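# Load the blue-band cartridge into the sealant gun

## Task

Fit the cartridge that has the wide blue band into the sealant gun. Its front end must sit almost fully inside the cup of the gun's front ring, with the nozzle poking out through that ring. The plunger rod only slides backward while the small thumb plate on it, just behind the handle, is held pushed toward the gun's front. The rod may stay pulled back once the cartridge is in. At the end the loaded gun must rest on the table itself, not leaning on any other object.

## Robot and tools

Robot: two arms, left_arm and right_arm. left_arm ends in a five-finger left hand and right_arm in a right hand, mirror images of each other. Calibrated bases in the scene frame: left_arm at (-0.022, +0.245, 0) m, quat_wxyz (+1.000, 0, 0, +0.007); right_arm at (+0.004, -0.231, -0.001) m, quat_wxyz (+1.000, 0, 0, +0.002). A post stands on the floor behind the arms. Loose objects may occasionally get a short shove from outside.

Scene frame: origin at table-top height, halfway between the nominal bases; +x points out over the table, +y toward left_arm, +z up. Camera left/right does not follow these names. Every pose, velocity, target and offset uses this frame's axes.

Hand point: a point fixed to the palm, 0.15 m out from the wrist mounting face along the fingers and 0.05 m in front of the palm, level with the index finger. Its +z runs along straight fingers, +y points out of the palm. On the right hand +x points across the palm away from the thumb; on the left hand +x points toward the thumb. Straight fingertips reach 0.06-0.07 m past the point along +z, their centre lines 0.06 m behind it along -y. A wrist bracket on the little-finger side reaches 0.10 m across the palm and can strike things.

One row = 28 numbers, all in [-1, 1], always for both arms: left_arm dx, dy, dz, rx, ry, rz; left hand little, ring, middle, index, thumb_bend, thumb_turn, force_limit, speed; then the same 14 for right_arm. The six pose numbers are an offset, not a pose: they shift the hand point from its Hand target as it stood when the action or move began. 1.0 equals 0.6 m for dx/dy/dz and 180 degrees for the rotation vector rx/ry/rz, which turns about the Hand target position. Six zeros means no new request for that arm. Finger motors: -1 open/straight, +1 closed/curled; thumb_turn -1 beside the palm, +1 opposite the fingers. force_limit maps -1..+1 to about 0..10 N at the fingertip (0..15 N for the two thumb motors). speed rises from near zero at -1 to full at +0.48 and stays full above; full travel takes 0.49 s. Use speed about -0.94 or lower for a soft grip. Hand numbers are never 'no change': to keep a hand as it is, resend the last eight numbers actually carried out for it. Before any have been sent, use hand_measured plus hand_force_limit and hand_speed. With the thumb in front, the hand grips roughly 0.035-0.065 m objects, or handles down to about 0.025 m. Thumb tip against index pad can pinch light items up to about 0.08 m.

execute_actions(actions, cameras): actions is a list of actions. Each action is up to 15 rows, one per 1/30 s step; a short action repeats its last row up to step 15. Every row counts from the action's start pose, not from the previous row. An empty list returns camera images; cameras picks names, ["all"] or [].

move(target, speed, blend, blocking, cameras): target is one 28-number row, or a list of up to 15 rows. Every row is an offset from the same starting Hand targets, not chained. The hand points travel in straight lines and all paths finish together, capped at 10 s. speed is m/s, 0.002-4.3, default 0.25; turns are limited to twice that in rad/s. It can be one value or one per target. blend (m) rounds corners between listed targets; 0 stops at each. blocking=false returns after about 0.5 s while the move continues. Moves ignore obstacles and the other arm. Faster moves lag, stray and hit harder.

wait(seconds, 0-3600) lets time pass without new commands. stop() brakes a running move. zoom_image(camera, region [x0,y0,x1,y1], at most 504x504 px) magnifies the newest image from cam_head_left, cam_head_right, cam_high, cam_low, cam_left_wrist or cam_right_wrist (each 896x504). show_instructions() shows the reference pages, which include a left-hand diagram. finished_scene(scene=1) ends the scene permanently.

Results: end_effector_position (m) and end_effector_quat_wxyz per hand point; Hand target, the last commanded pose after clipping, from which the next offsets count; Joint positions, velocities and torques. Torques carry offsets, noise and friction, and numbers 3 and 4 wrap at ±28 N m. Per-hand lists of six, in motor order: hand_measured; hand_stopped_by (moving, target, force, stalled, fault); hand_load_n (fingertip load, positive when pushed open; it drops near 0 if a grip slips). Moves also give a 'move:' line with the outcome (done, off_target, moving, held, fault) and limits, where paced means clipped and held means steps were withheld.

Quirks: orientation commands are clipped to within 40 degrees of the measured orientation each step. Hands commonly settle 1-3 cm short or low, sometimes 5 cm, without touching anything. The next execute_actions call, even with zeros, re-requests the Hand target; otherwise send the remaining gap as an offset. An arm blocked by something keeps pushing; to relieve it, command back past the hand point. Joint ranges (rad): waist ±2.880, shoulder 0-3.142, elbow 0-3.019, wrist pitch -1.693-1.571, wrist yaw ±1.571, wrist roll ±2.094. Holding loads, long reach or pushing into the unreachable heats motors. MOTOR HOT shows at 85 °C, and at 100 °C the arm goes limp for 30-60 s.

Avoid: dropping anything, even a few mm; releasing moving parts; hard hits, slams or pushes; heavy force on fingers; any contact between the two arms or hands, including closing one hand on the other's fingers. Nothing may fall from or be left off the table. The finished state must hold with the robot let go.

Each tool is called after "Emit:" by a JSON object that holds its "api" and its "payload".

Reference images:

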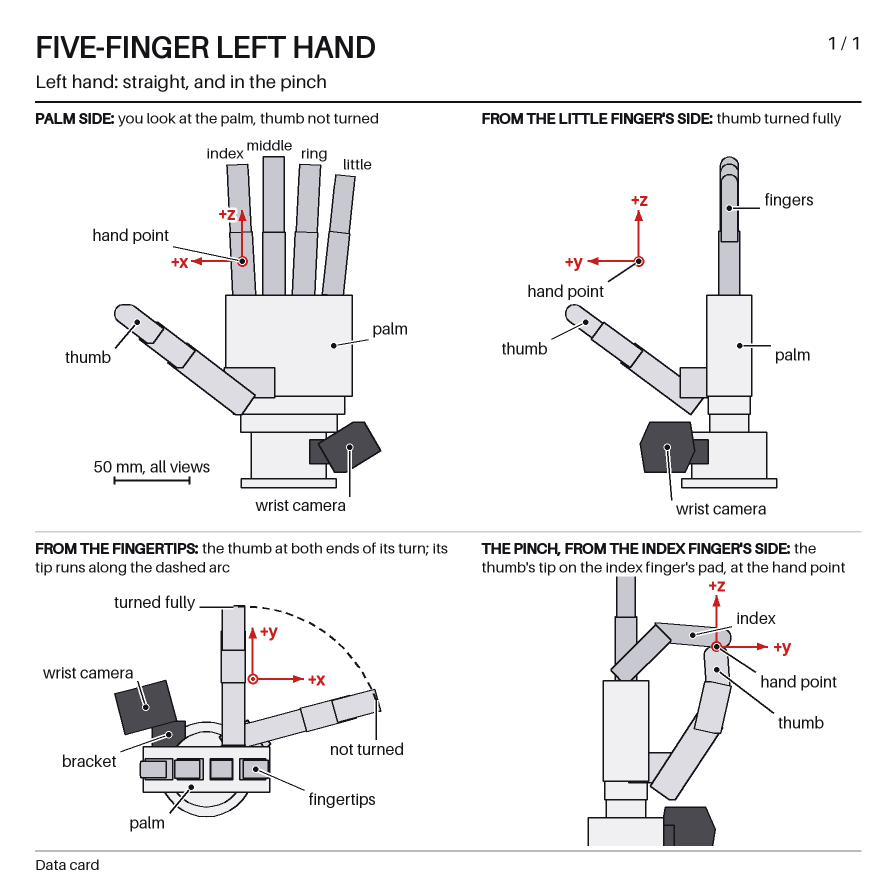

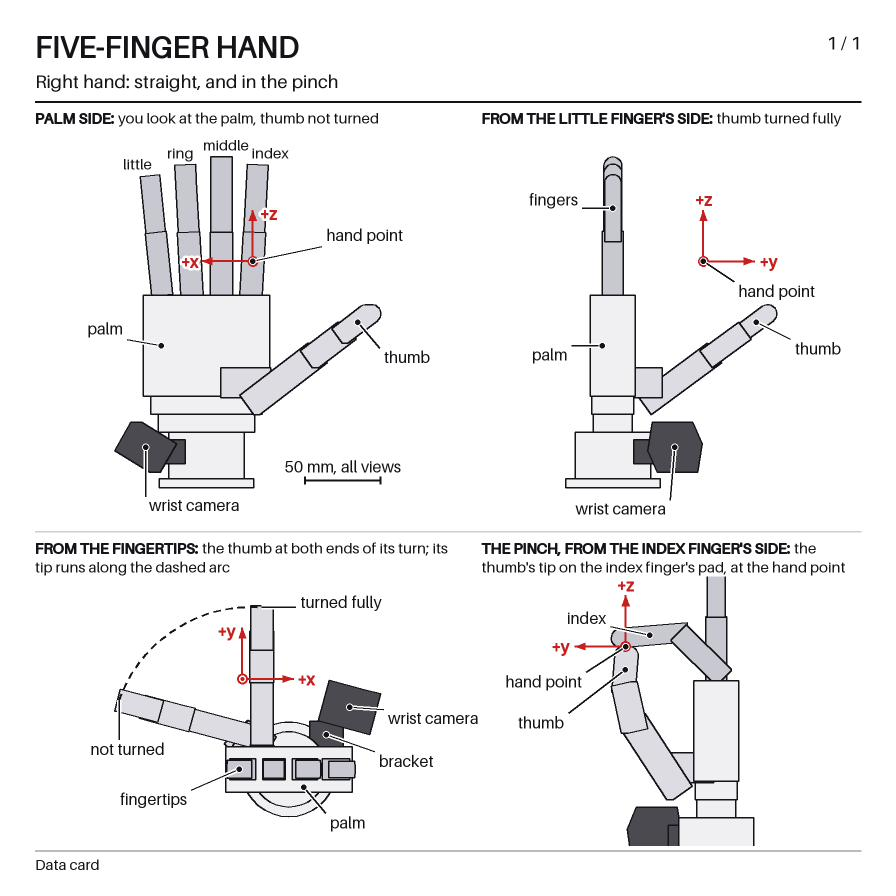

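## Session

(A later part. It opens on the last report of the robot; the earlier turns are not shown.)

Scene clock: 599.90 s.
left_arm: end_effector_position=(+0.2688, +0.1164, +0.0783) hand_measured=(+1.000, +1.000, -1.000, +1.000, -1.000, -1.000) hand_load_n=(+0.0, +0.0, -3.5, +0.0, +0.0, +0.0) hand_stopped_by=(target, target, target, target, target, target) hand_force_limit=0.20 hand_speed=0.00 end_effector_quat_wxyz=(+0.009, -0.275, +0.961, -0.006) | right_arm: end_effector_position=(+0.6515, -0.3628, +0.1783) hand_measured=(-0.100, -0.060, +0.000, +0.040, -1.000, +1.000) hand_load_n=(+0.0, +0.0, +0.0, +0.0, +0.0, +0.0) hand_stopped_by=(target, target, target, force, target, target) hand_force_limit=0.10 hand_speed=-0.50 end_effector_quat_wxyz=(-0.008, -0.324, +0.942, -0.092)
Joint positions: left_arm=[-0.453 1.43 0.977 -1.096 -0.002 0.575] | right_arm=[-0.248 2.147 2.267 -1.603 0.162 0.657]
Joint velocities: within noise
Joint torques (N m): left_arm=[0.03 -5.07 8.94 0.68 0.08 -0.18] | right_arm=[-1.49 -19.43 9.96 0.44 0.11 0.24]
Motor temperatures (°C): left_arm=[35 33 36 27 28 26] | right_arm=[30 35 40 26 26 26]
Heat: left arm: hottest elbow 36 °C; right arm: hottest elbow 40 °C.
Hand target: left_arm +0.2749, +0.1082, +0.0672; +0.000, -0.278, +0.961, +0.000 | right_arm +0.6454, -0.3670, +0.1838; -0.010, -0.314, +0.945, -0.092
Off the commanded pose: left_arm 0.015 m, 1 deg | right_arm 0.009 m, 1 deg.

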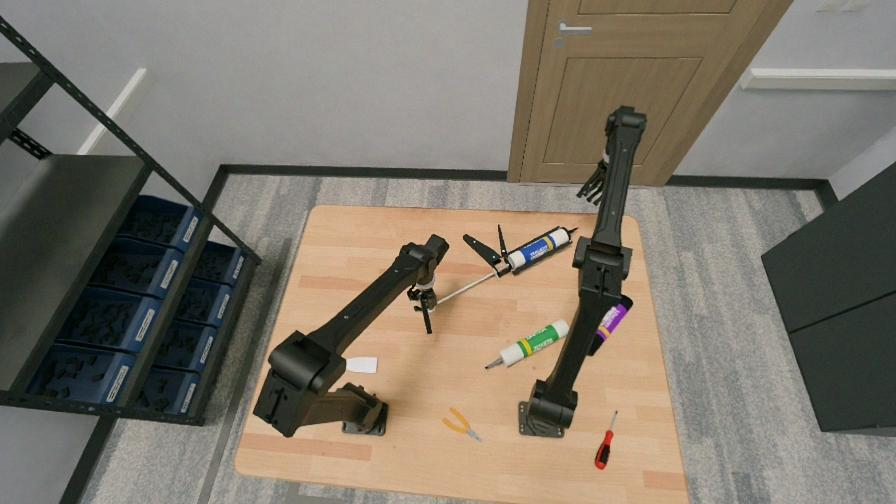

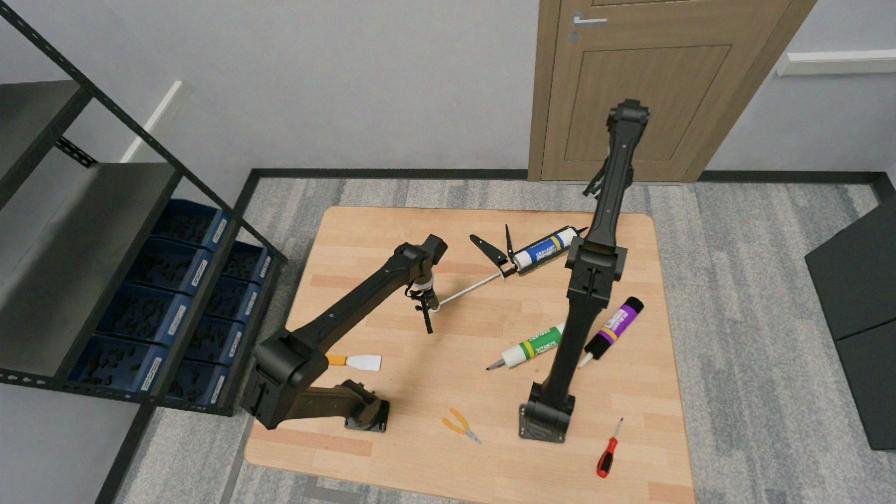

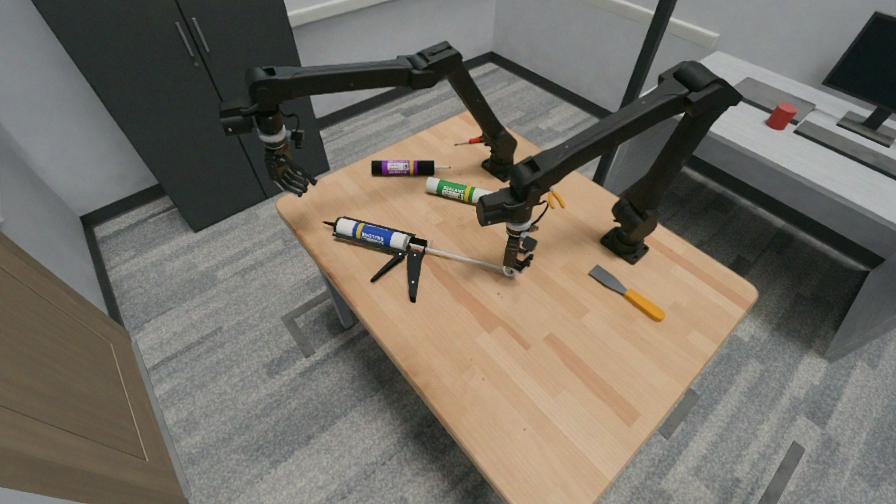

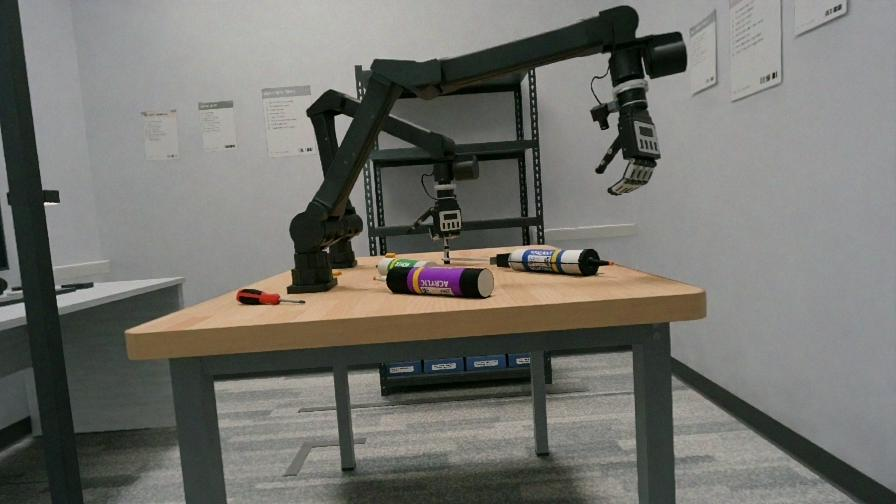

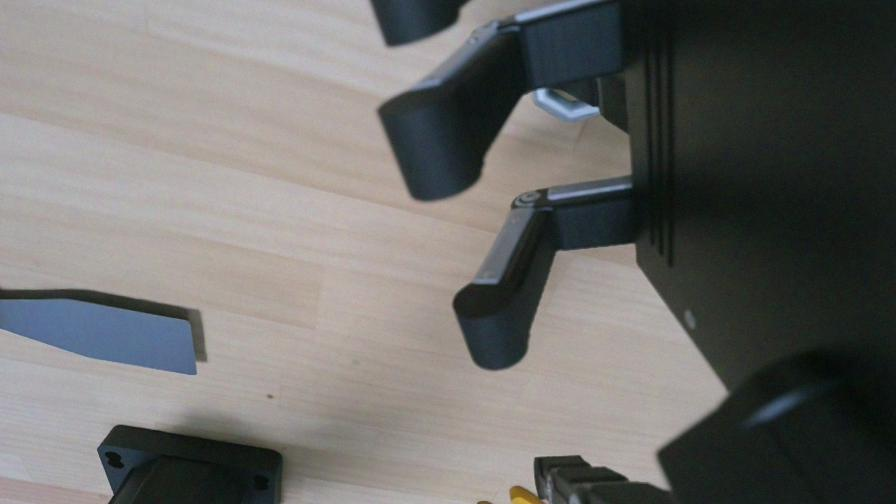

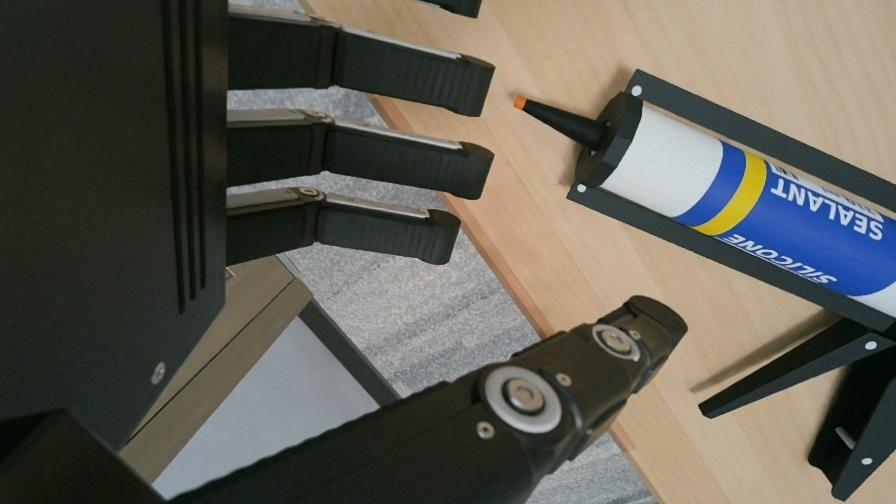

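Emit:
{"api": "zoom_image", "payload": {"camera": "cam_right_wrist", "region": [500, 60, 896, 280]}}

Emit:
{"api": "zoom_image", "payload": {"camera": "cam_high", "region": [375, 222, 425, 262]}}

Emit:
{"api": "zoom_image", "payload": {"camera": "cam_head_left", "region": [400, 190, 600, 320]}}

Scaled by 1.273 from the camera's image (finer frame: 1280x720).

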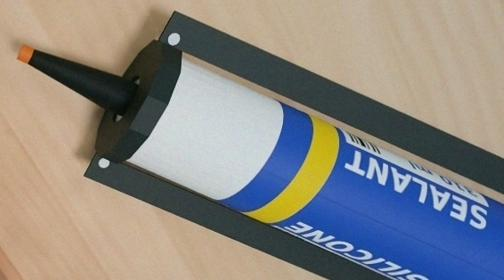

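Scaled by 10.080 from the camera's image (finer frame: 1280x720).

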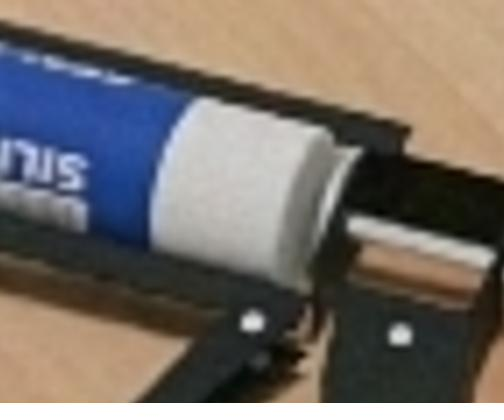

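Scaled by 2.520 from the camera's image (finer frame: 1280x720).

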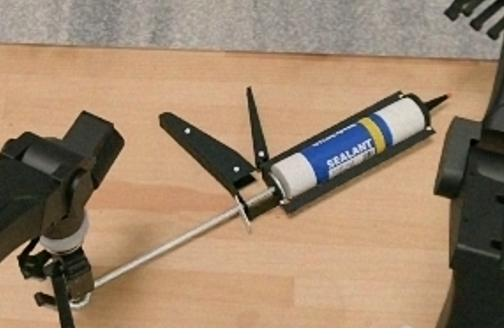

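Emit:
{"api": "move", "payload": {"target": [0.014,-0.022,0,0,0,0, 1,1,-1,1,-1,-1,0.2,0, 0,0,0,0,0,0, -0.1,-0.06,0,0.04,-1,1,0.1,-0.5], "speed": 0.03, "cameras": ["cam_high","cam_right_wrist"]}}

Emit:
{"api": "zoom_image", "payload": {"camera": "cam_right_wrist", "region": [500, 60, 896, 280]}}

Emit:
{"api": "zoom_image", "payload": {"camera": "cam_high", "region": [365, 215, 535, 295]}}

Scene clock: 601.13 s.
left_arm: end_effector_position=(+0.2708, +0.1123, +0.0795) hand_measured=(+1.000, +1.000, -1.000, +1.000, -1.000, -1.000) hand_load_n=(+0.0, +0.0, -8.0, +0.0, +0.0, +0.0) hand_stopped_by=(target, target, target, target, target, target) hand_force_limit=0.20 hand_speed=0.00 end_effector_quat_wxyz=(+0.003, -0.277, +0.961, +0.006) | right_arm: end_effector_position=(+0.6515, -0.3628, +0.1783) hand_measured=(-0.100, -0.060, +0.000, +0.040, -1.000, +1.000) hand_load_n=(+0.0, +0.0, +0.0, +0.0, +0.0, +0.0) hand_stopped_by=(target, target, target, force, target, target) hand_force_limit=0.10 hand_speed=-0.50 end_effector_quat_wxyz=(-0.008, -0.324, +0.942, -0.092)
Joint positions: left_arm=[-0.465 1.457 1.003 -1.12 -0.012 0.559] | right_arm=[-0.248 2.147 2.267 -1.603 0.162 0.657]
Joint torques (N m): left_arm=[-1.03 -5.01 9.55 1.22 0.52 -0.29] | right_arm=[-1.49 -19.37 9.96 0.44 0.11 0.24]
Heat: left arm: hottest elbow 36 °C; right arm: hottest elbow 40 °C.
Hand target: left_arm +0.2832, +0.0950, +0.0672; +0.000, -0.278, +0.961, +0.000 | right_arm +0.6454, -0.3670, +0.1838; -0.010, -0.314, +0.945, -0.092
Off the commanded pose: left_arm 0.025 m, 1 deg | right_arm 0.009 m, 1 deg.
move: off_target (left_arm)

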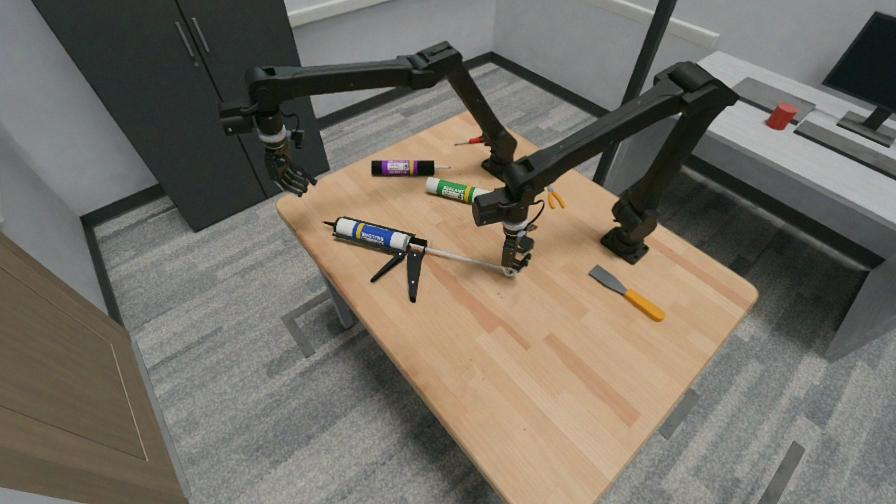

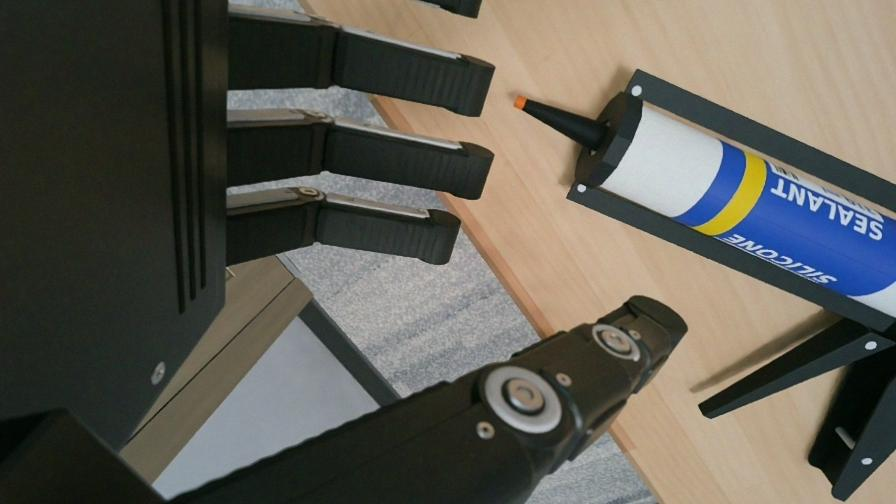

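Scaled by 1.273 from the camera's image (finer frame: 1280x720).

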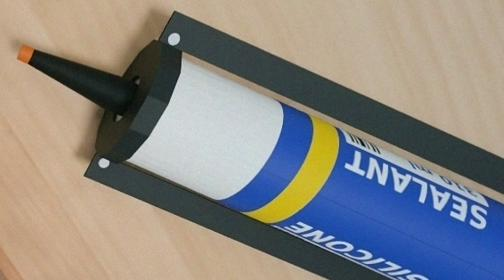

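Scaled by 2.965 from the camera's image (finer frame: 1280x720).

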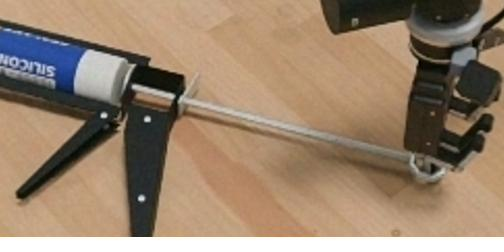

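Emit:
{"api": "move", "payload": {"target": [0.012,-0.019,-0.01,0,0,0, 1,1,-1,1,-1,-1,0.2,0, 0,0,0,0,0,0, -0.1,-0.06,0,0.04,-1,1,0.1,-0.5], "speed": 0.03, "cameras": ["cam_high","cam_right_wrist"]}}

Emit:
{"api": "zoom_image", "payload": {"camera": "cam_right_wrist", "region": [500, 60, 896, 280]}}

Emit:
{"api": "zoom_image", "payload": {"camera": "cam_high", "region": [365, 215, 535, 295]}}

Scene clock: 602.17 s.
left_arm: end_effector_position=(+0.2746, +0.1063, +0.0796) hand_measured=(+1.000, +1.000, -0.998, +1.000, -1.000, -1.000) hand_load_n=(+0.0, +0.0, -10.5, +0.0, +0.0, +0.0) hand_stopped_by=(target, target, target, target, target, target) hand_force_limit=0.20 hand_speed=0.00 end_effector_quat_wxyz=(+0.002, -0.278, +0.960, +0.010) | right_arm: end_effector_position=(+0.6515, -0.3628, +0.1783) hand_measured=(-0.100, -0.060, +0.000, +0.040, -1.000, +1.000) hand_load_n=(+0.0, +0.0, +0.0, +0.0, +0.0, +0.0) hand_stopped_by=(target, target, target, force, target, target) hand_force_limit=0.10 hand_speed=-0.50 end_effector_quat_wxyz=(-0.008, -0.324, +0.942, -0.092)
Joint positions: left_arm=[-0.476 1.478 1.025 -1.129 -0.017 0.545] | right_arm=[-0.248 2.147 2.267 -1.603 0.162 0.657]
Joint torques (N m): left_arm=[-0.97 -3.9 9.46 1.98 0.74 -0.29] | right_arm=[-1.49 -19.43 9.98 0.44 0.11 0.24]
Heat: left arm: hottest elbow 36 °C; right arm: hottest elbow 40 °C.
Hand target: left_arm +0.2904, +0.0836, +0.0613; +0.000, -0.278, +0.961, +0.000 | right_arm +0.6454, -0.3670, +0.1838; -0.010, -0.314, +0.945, -0.092
Off the commanded pose: left_arm 0.033 m, 1 deg | right_arm 0.009 m, 1 deg.
move: off_target (left_arm)

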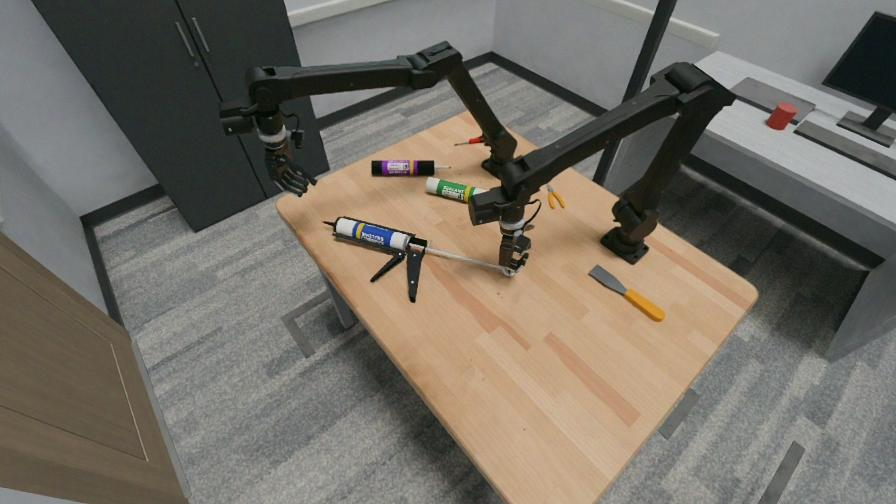

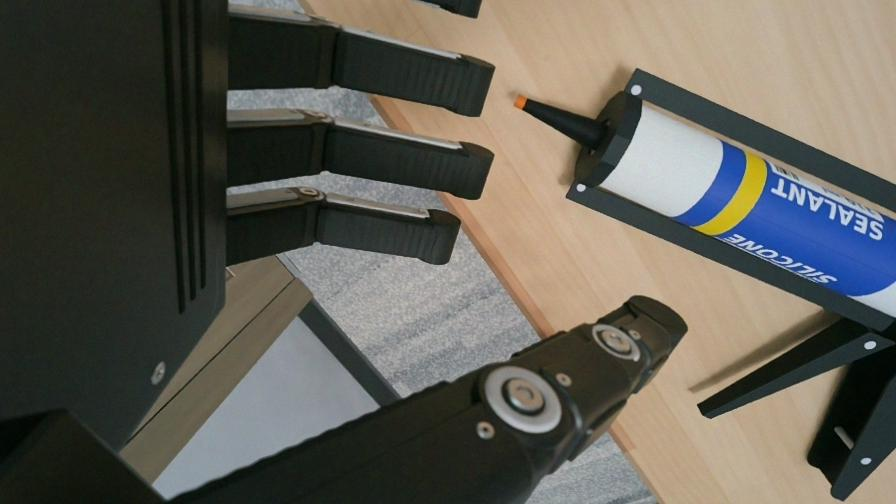

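Scaled by 1.273 from the camera's image (finer frame: 1280x720).

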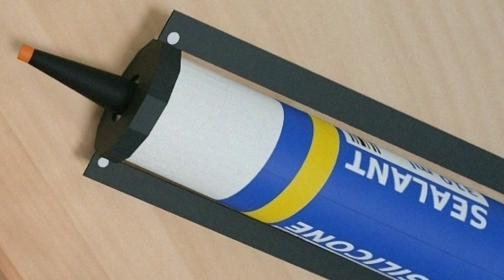

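Scaled by 2.965 from the camera's image (finer frame: 1280x720).

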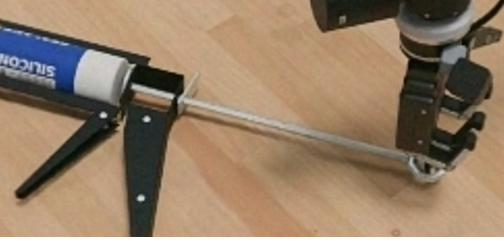

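Emit:
{"api": "zoom_image", "payload": {"camera": "cam_high", "region": [480, 230, 550, 290]}}

Emit:
{"api": "zoom_image", "payload": {"camera": "cam_high", "region": [375, 222, 425, 262]}}

Emit:
{"api": "execute_actions", "payload": {"actions": [], "cameras": ["cam_low","cam_head_left"]}}

Emit:
{"api": "zoom_image", "payload": {"camera": "cam_low", "region": [420, 210, 520, 280]}}

Emit:
{"api": "zoom_image", "payload": {"camera": "cam_head_left", "region": [390, 230, 510, 340]}}

Scaled by 7.200 from the camera's image (finer frame: 1280x720).

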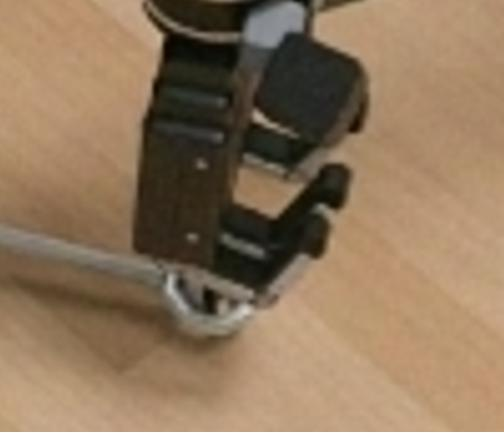

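Scaled by 10.080 from the camera's image (finer frame: 1280x720).

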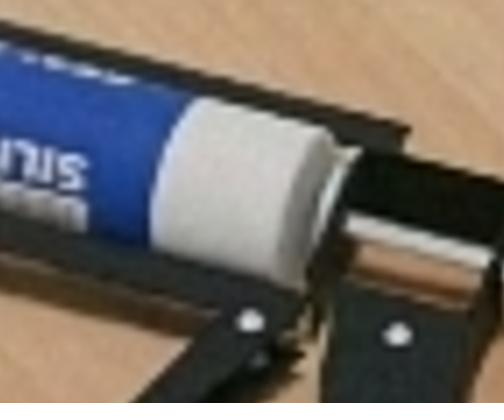

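Scene clock: 602.33 s.
left_arm: end_effector_position=(+0.2746, +0.1063, +0.0796) hand_measured=(+1.000, +1.000, -0.998, +1.000, -1.000, -1.000) hand_load_n=(+0.0, +0.0, -10.5, +0.0, +0.0, +0.0) hand_stopped_by=(target, target, target, target, target, target) hand_force_limit=0.20 hand_speed=0.00 end_effector_quat_wxyz=(+0.002, -0.278, +0.960, +0.010) | right_arm: end_effector_position=(+0.6515, -0.3628, +0.1783) hand_measured=(-0.100, -0.060, +0.000, +0.040, -1.000, +1.000) hand_load_n=(+0.0, +0.0, +0.0, +0.0, +0.0, +0.5) hand_stopped_by=(target, target, target, force, target, target) hand_force_limit=0.10 hand_speed=-0.50 end_effector_quat_wxyz=(-0.008, -0.324, +0.942, -0.092)
Joint positions: left_arm=[-0.476 1.478 1.025 -1.129 -0.017 0.544] | right_arm=[-0.248 2.147 2.267 -1.603 0.162 0.657]
Joint velocities: within noise
Joint torques (N m): left_arm=[-0.79 -4.84 9.39 1.76 0.71 -0.24] | right_arm=[-1.49 -19.43 9.96 0.46 0.1 0.24]
Motor temperatures (°C): left_arm=[35 33 36 27 28 26] | right_arm=[30 35 40 26 26 26]
Heat: left arm: hottest elbow 36 °C; right arm: hottest elbow 40 °C.
Hand target: left_arm +0.2904, +0.0836, +0.0613; +0.000, -0.278, +0.961, +0.000 | right_arm +0.6454, -0.3670, +0.1838; -0.010, -0.314, +0.945, -0.092
Off the commanded pose: left_arm 0.033 m, 1 deg | right_arm 0.009 m, 1 deg.
Images, in order (width x height): cam_head_left 896x504, cam_low 896x504.

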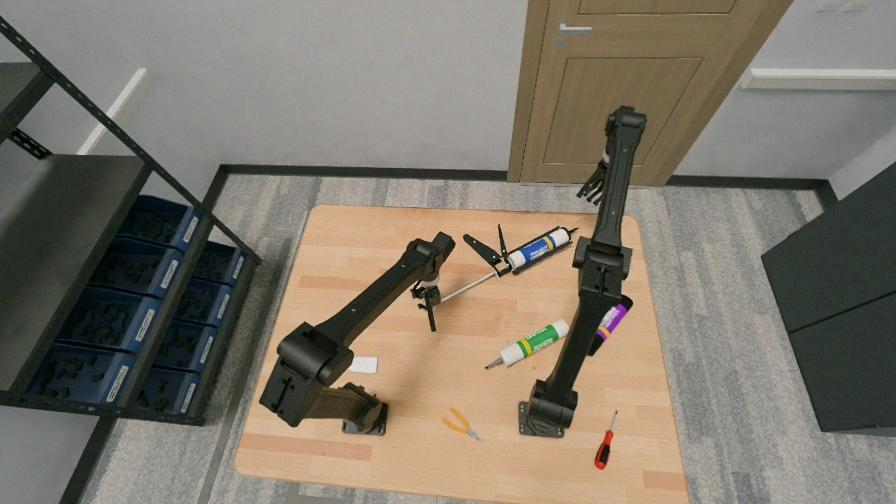

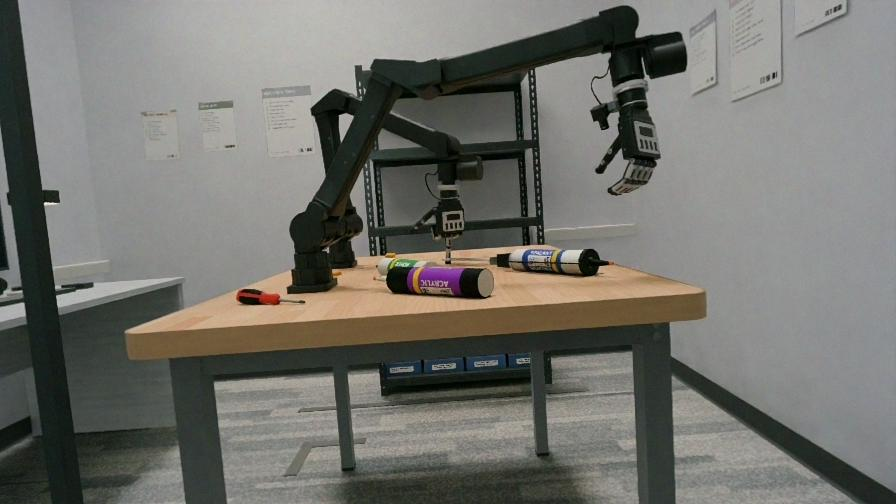

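Scaled by 5.040 from the camera's image (finer frame: 1280x720).

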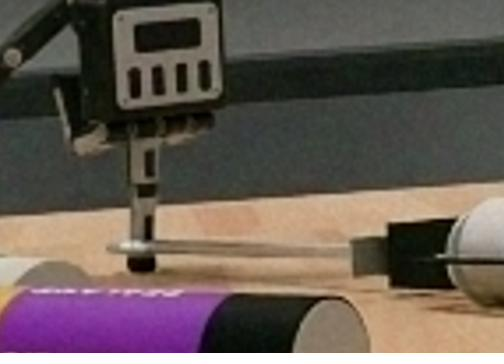

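Scaled by 4.200 from the camera's image (finer frame: 1280x720).

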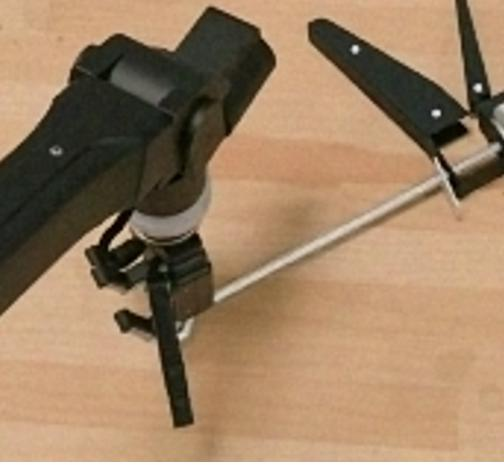

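Emit:
{"api": "move", "payload": {"target": [0.012,-0.019,0.008,0,0,0, 1,1,-1,1,-1,-1,0.2,0, 0,0,0,0,0,0, -0.1,-0.06,0,0.04,-1,1,0.1,-0.5], "speed": 0.03, "cameras": ["cam_high","cam_right_wrist"]}}

Emit:
{"api": "zoom_image", "payload": {"camera": "cam_right_wrist", "region": [500, 60, 896, 280]}}

Emit:
{"api": "zoom_image", "payload": {"camera": "cam_high", "region": [365, 215, 535, 295]}}

Scene clock: 603.53 s.
left_arm: end_effector_position=(+0.2822, +0.0958, +0.0806) hand_measured=(+1.000, +1.000, -0.998, +1.000, -1.000, -1.000) hand_load_n=(+0.0, +0.0, -8.5, +0.0, +0.0, +0.0) hand_stopped_by=(target, target, target, target, target, target) hand_force_limit=0.20 hand_speed=0.00 end_effector_quat_wxyz=(+0.000, -0.278, +0.960, +0.014) | right_arm: end_effector_position=(+0.6515, -0.3628, +0.1783) hand_measured=(-0.100, -0.060, +0.000, +0.040, -1.000, +1.000) hand_load_n=(+0.0, +0.0, +0.0, +0.0, +0.0, +0.0) hand_stopped_by=(target, target, target, force, target, target) hand_force_limit=0.10 hand_speed=-0.50 end_effector_quat_wxyz=(-0.008, -0.324, +0.942, -0.092)
Joint positions: left_arm=[-0.492 1.511 1.063 -1.142 -0.02 0.528] | right_arm=[-0.248 2.147 2.267 -1.603 0.162 0.657]
Joint torques (N m): left_arm=[-1.14 -6.36 9.52 1.81 0.84 -0.24] | right_arm=[-1.55 -19.43 9.96 0.46 0.11 0.24]
Heat: left arm: hottest elbow 36 °C; right arm: hottest elbow 40 °C.
Hand target: left_arm +0.2976, +0.0722, +0.0660; +0.000, -0.278, +0.961, +0.000 | right_arm +0.6454, -0.3670, +0.1838; -0.010, -0.314, +0.945, -0.092
Off the commanded pose: left_arm 0.032 m, 2 deg | right_arm 0.009 m, 1 deg.
move: off_target (left_arm)

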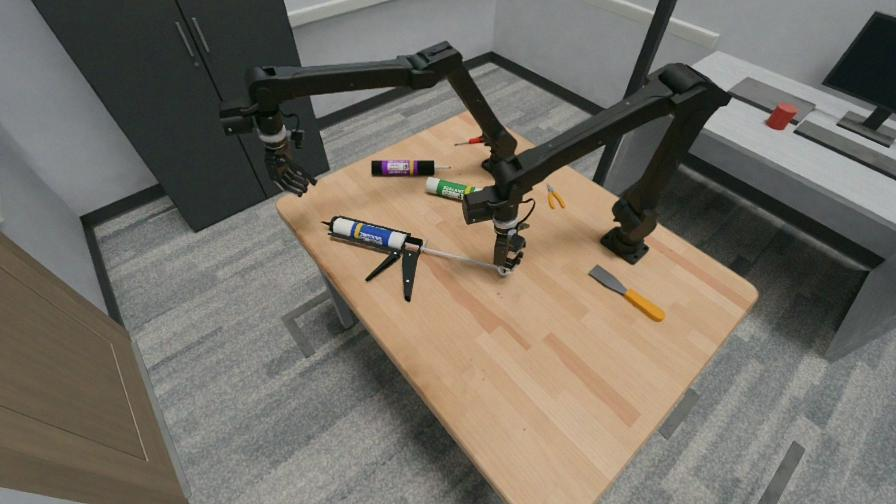

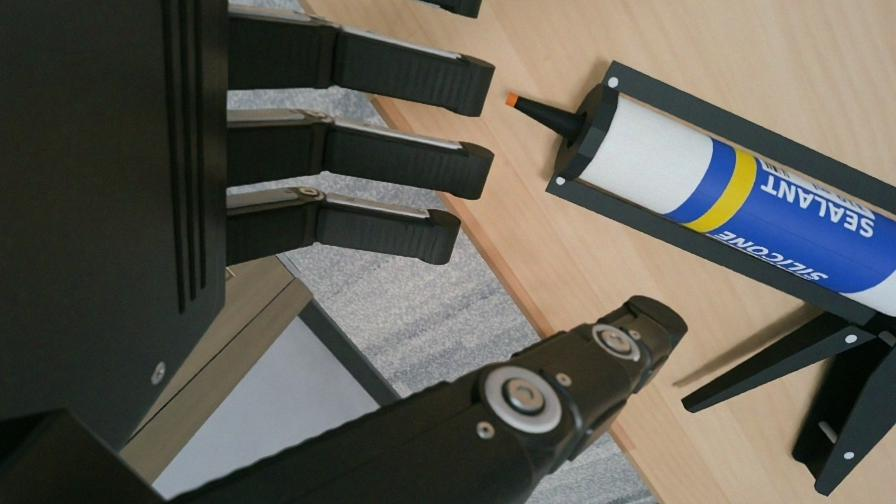

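Scaled by 1.273 from the camera's image (finer frame: 1280x720).

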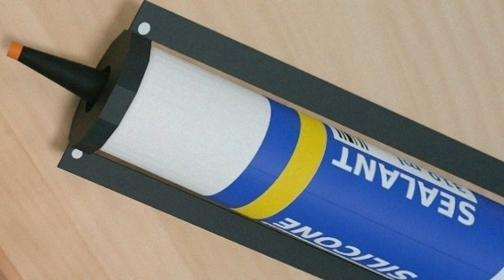

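Scaled by 2.965 from the camera's image (finer frame: 1280x720).

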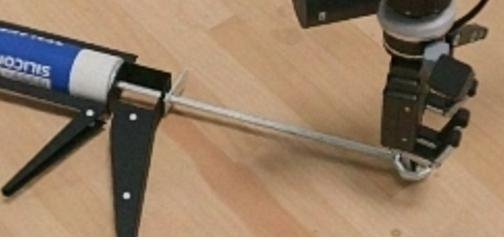

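Emit:
{"api": "zoom_image", "payload": {"camera": "cam_high", "region": [370, 220, 430, 268]}}

Emit:
{"api": "zoom_image", "payload": {"camera": "cam_high", "region": [305, 205, 425, 265]}}

Emit:
{"api": "zoom_image", "payload": {"camera": "cam_right_wrist", "region": [500, 60, 740, 240]}}

Scaled by 8.400 from the camera's image (finer frame: 1280x720).

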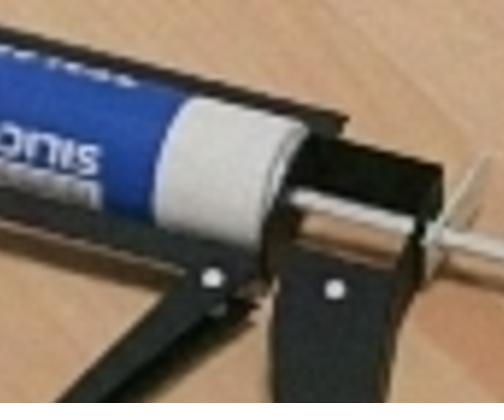

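Scaled by 4.200 from the camera's image (finer frame: 1280x720).

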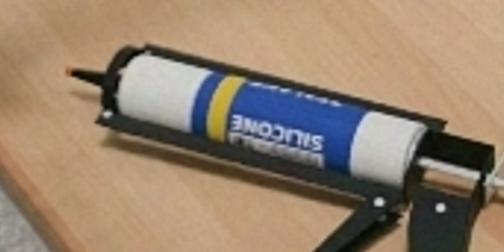

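Scaled by 2.100 from the camera's image (finer frame: 1280x720).

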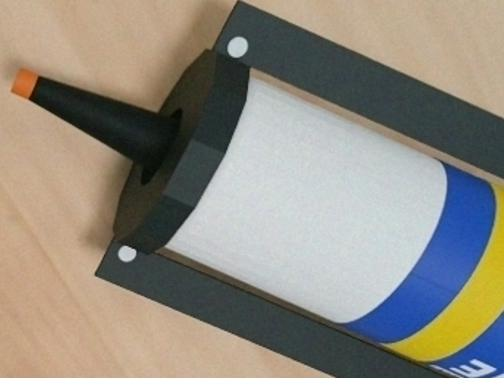

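Emit:
{"api": "move", "payload": {"target": [-0.0177,0.0297,0,0,0,0, 1,1,-1,1,-1,-1,0.2,0, 0,0,0,0,0,0, 1,-1,1,-1,-1,-1,0.1,0], "speed": 0.04}}

Emit:
{"api": "move", "payload": {"target": [0,0,0,0,0,0, 1,1,-1,1,-1,-1,0.2,0, -0.0707,0.075,-0.0313,0.0581,0.0101,-0.0255, 1,-1,1,-1,-1,-1,0.1,0], "speed": 0.1, "cameras": ["cam_high","cam_low","cam_right_wrist"]}}

Emit:
{"api": "zoom_image", "payload": {"camera": "cam_low", "region": [480, 150, 700, 290]}}

Emit:
{"api": "zoom_image", "payload": {"camera": "cam_high", "region": [260, 140, 440, 280]}}

Scene clock: 606.37 s.
left_arm: end_effector_position=(+0.2820, +0.0966, +0.0811) hand_measured=(+1.000, +1.000, -0.998, +1.000, -1.000, -1.000) hand_load_n=(+0.0, +0.0, -7.0, +0.5, +0.0, +0.0) hand_stopped_by=(target, target, target, target, target, target) hand_force_limit=0.20 hand_speed=0.00 end_effector_quat_wxyz=(+0.000, -0.280, +0.960, +0.012) | right_arm: end_effector_position=(+0.6516, -0.3628, +0.1783) hand_measured=(+1.000, -1.000, +1.000, -1.000, -1.000, -1.000) hand_load_n=(+0.0, +0.0, +0.0, +0.0, +0.0, +0.0) hand_stopped_by=(target, target, target, target, target, target) hand_force_limit=0.10 hand_speed=0.00 end_effector_quat_wxyz=(-0.008, -0.323, +0.942, -0.092)
Joint positions: left_arm=[-0.489 1.508 1.062 -1.142 -0.017 0.527] | right_arm=[-0.248 2.147 2.267 -1.603 0.162 0.658]
Joint torques (N m): left_arm=[0.5 -8.76 6.15 1.94 0.67 0.02] | right_arm=[-1.55 -19.37 9.99 0.49 0.09 0.23]
Heat: left arm: hottest elbow 36 °C; right arm: hottest elbow 39 °C.
Hand target: left_arm +0.2870, +0.0899, +0.0661; +0.000, -0.278, +0.961, +0.000 | right_arm +0.6454, -0.3670, +0.1838; -0.010, -0.314, +0.945, -0.092
Off the commanded pose: left_arm 0.017 m, 1 deg | right_arm 0.009 m, 1 deg.
move: off_target (left_arm)

Scene clock: 608.00 s.
left_arm: end_effector_position=(+0.2820, +0.0966, +0.0811) hand_measured=(+1.000, +1.000, -0.998, +1.000, -1.000, -1.000) hand_load_n=(+0.0, +0.0, -7.0, +0.0, +0.0, +0.0) hand_stopped_by=(target, target, target, target, target, target) hand_force_limit=0.20 hand_speed=0.00 end_effector_quat_wxyz=(+0.000, -0.280, +0.960, +0.012) | right_arm: end_effector_position=(+0.6042, -0.3170, +0.1597) hand_measured=(+1.000, -1.000, +1.000, -1.000, -1.000, -1.000) hand_load_n=(+0.0, +0.0, +0.0, +0.0, +0.0, +0.0) hand_stopped_by=(target, target, target, target, target, target) hand_force_limit=0.10 hand_speed=0.00 end_effector_quat_wxyz=(-0.007, -0.288, +0.958, +0.003)
Joint positions: left_arm=[-0.489 1.508 1.062 -1.142 -0.017 0.527] | right_arm=[-0.249 2.023 1.992 -1.554 0.002 0.741]
Joint torques (N m): left_arm=[0.97 -8.82 6.27 2.04 0.7 0.08] | right_arm=[-1.67 -18.08 9.84 1.09 -0.27 0.21]
Heat: left arm: hottest elbow 36 °C; right arm: hottest elbow 39 °C.
Hand target: left_arm +0.2870, +0.0899, +0.0661; +0.000, -0.278, +0.961, +0.000 | right_arm +0.6029, -0.3221, +0.1652; +0.000, -0.277, +0.961, +0.000
Off the commanded pose: left_arm 0.017 m, 1 deg | right_arm 0.007 m, 2 deg.
move: done

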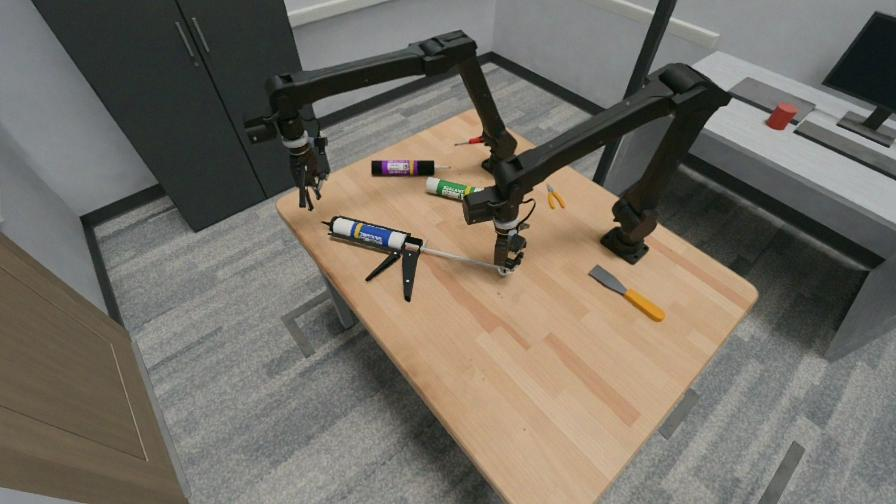

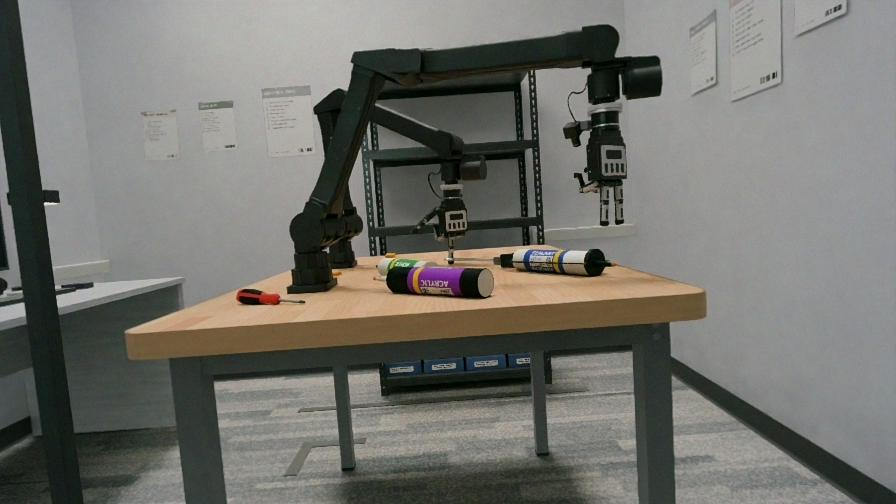

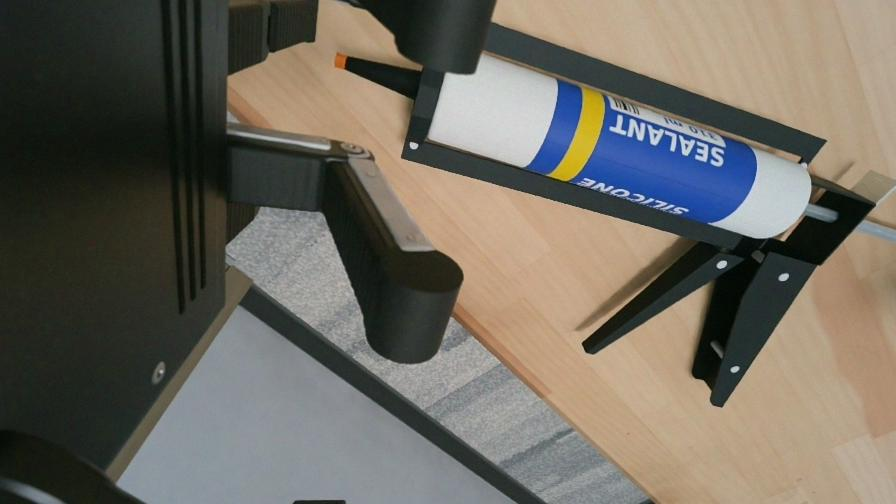

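Scaled by 2.291 from the camera's image (finer frame: 1280x720).

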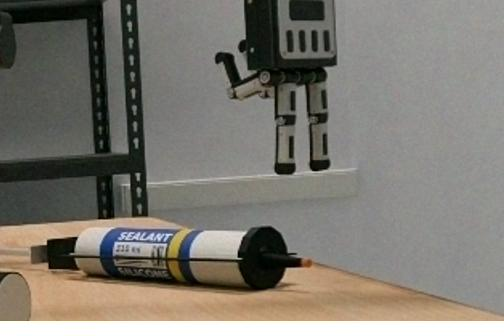

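Scaled by 2.800 from the camera's image (finer frame: 1280x720).

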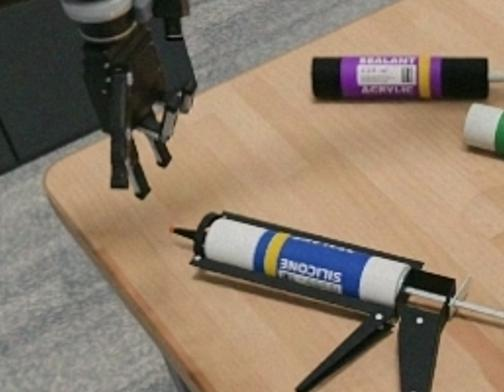

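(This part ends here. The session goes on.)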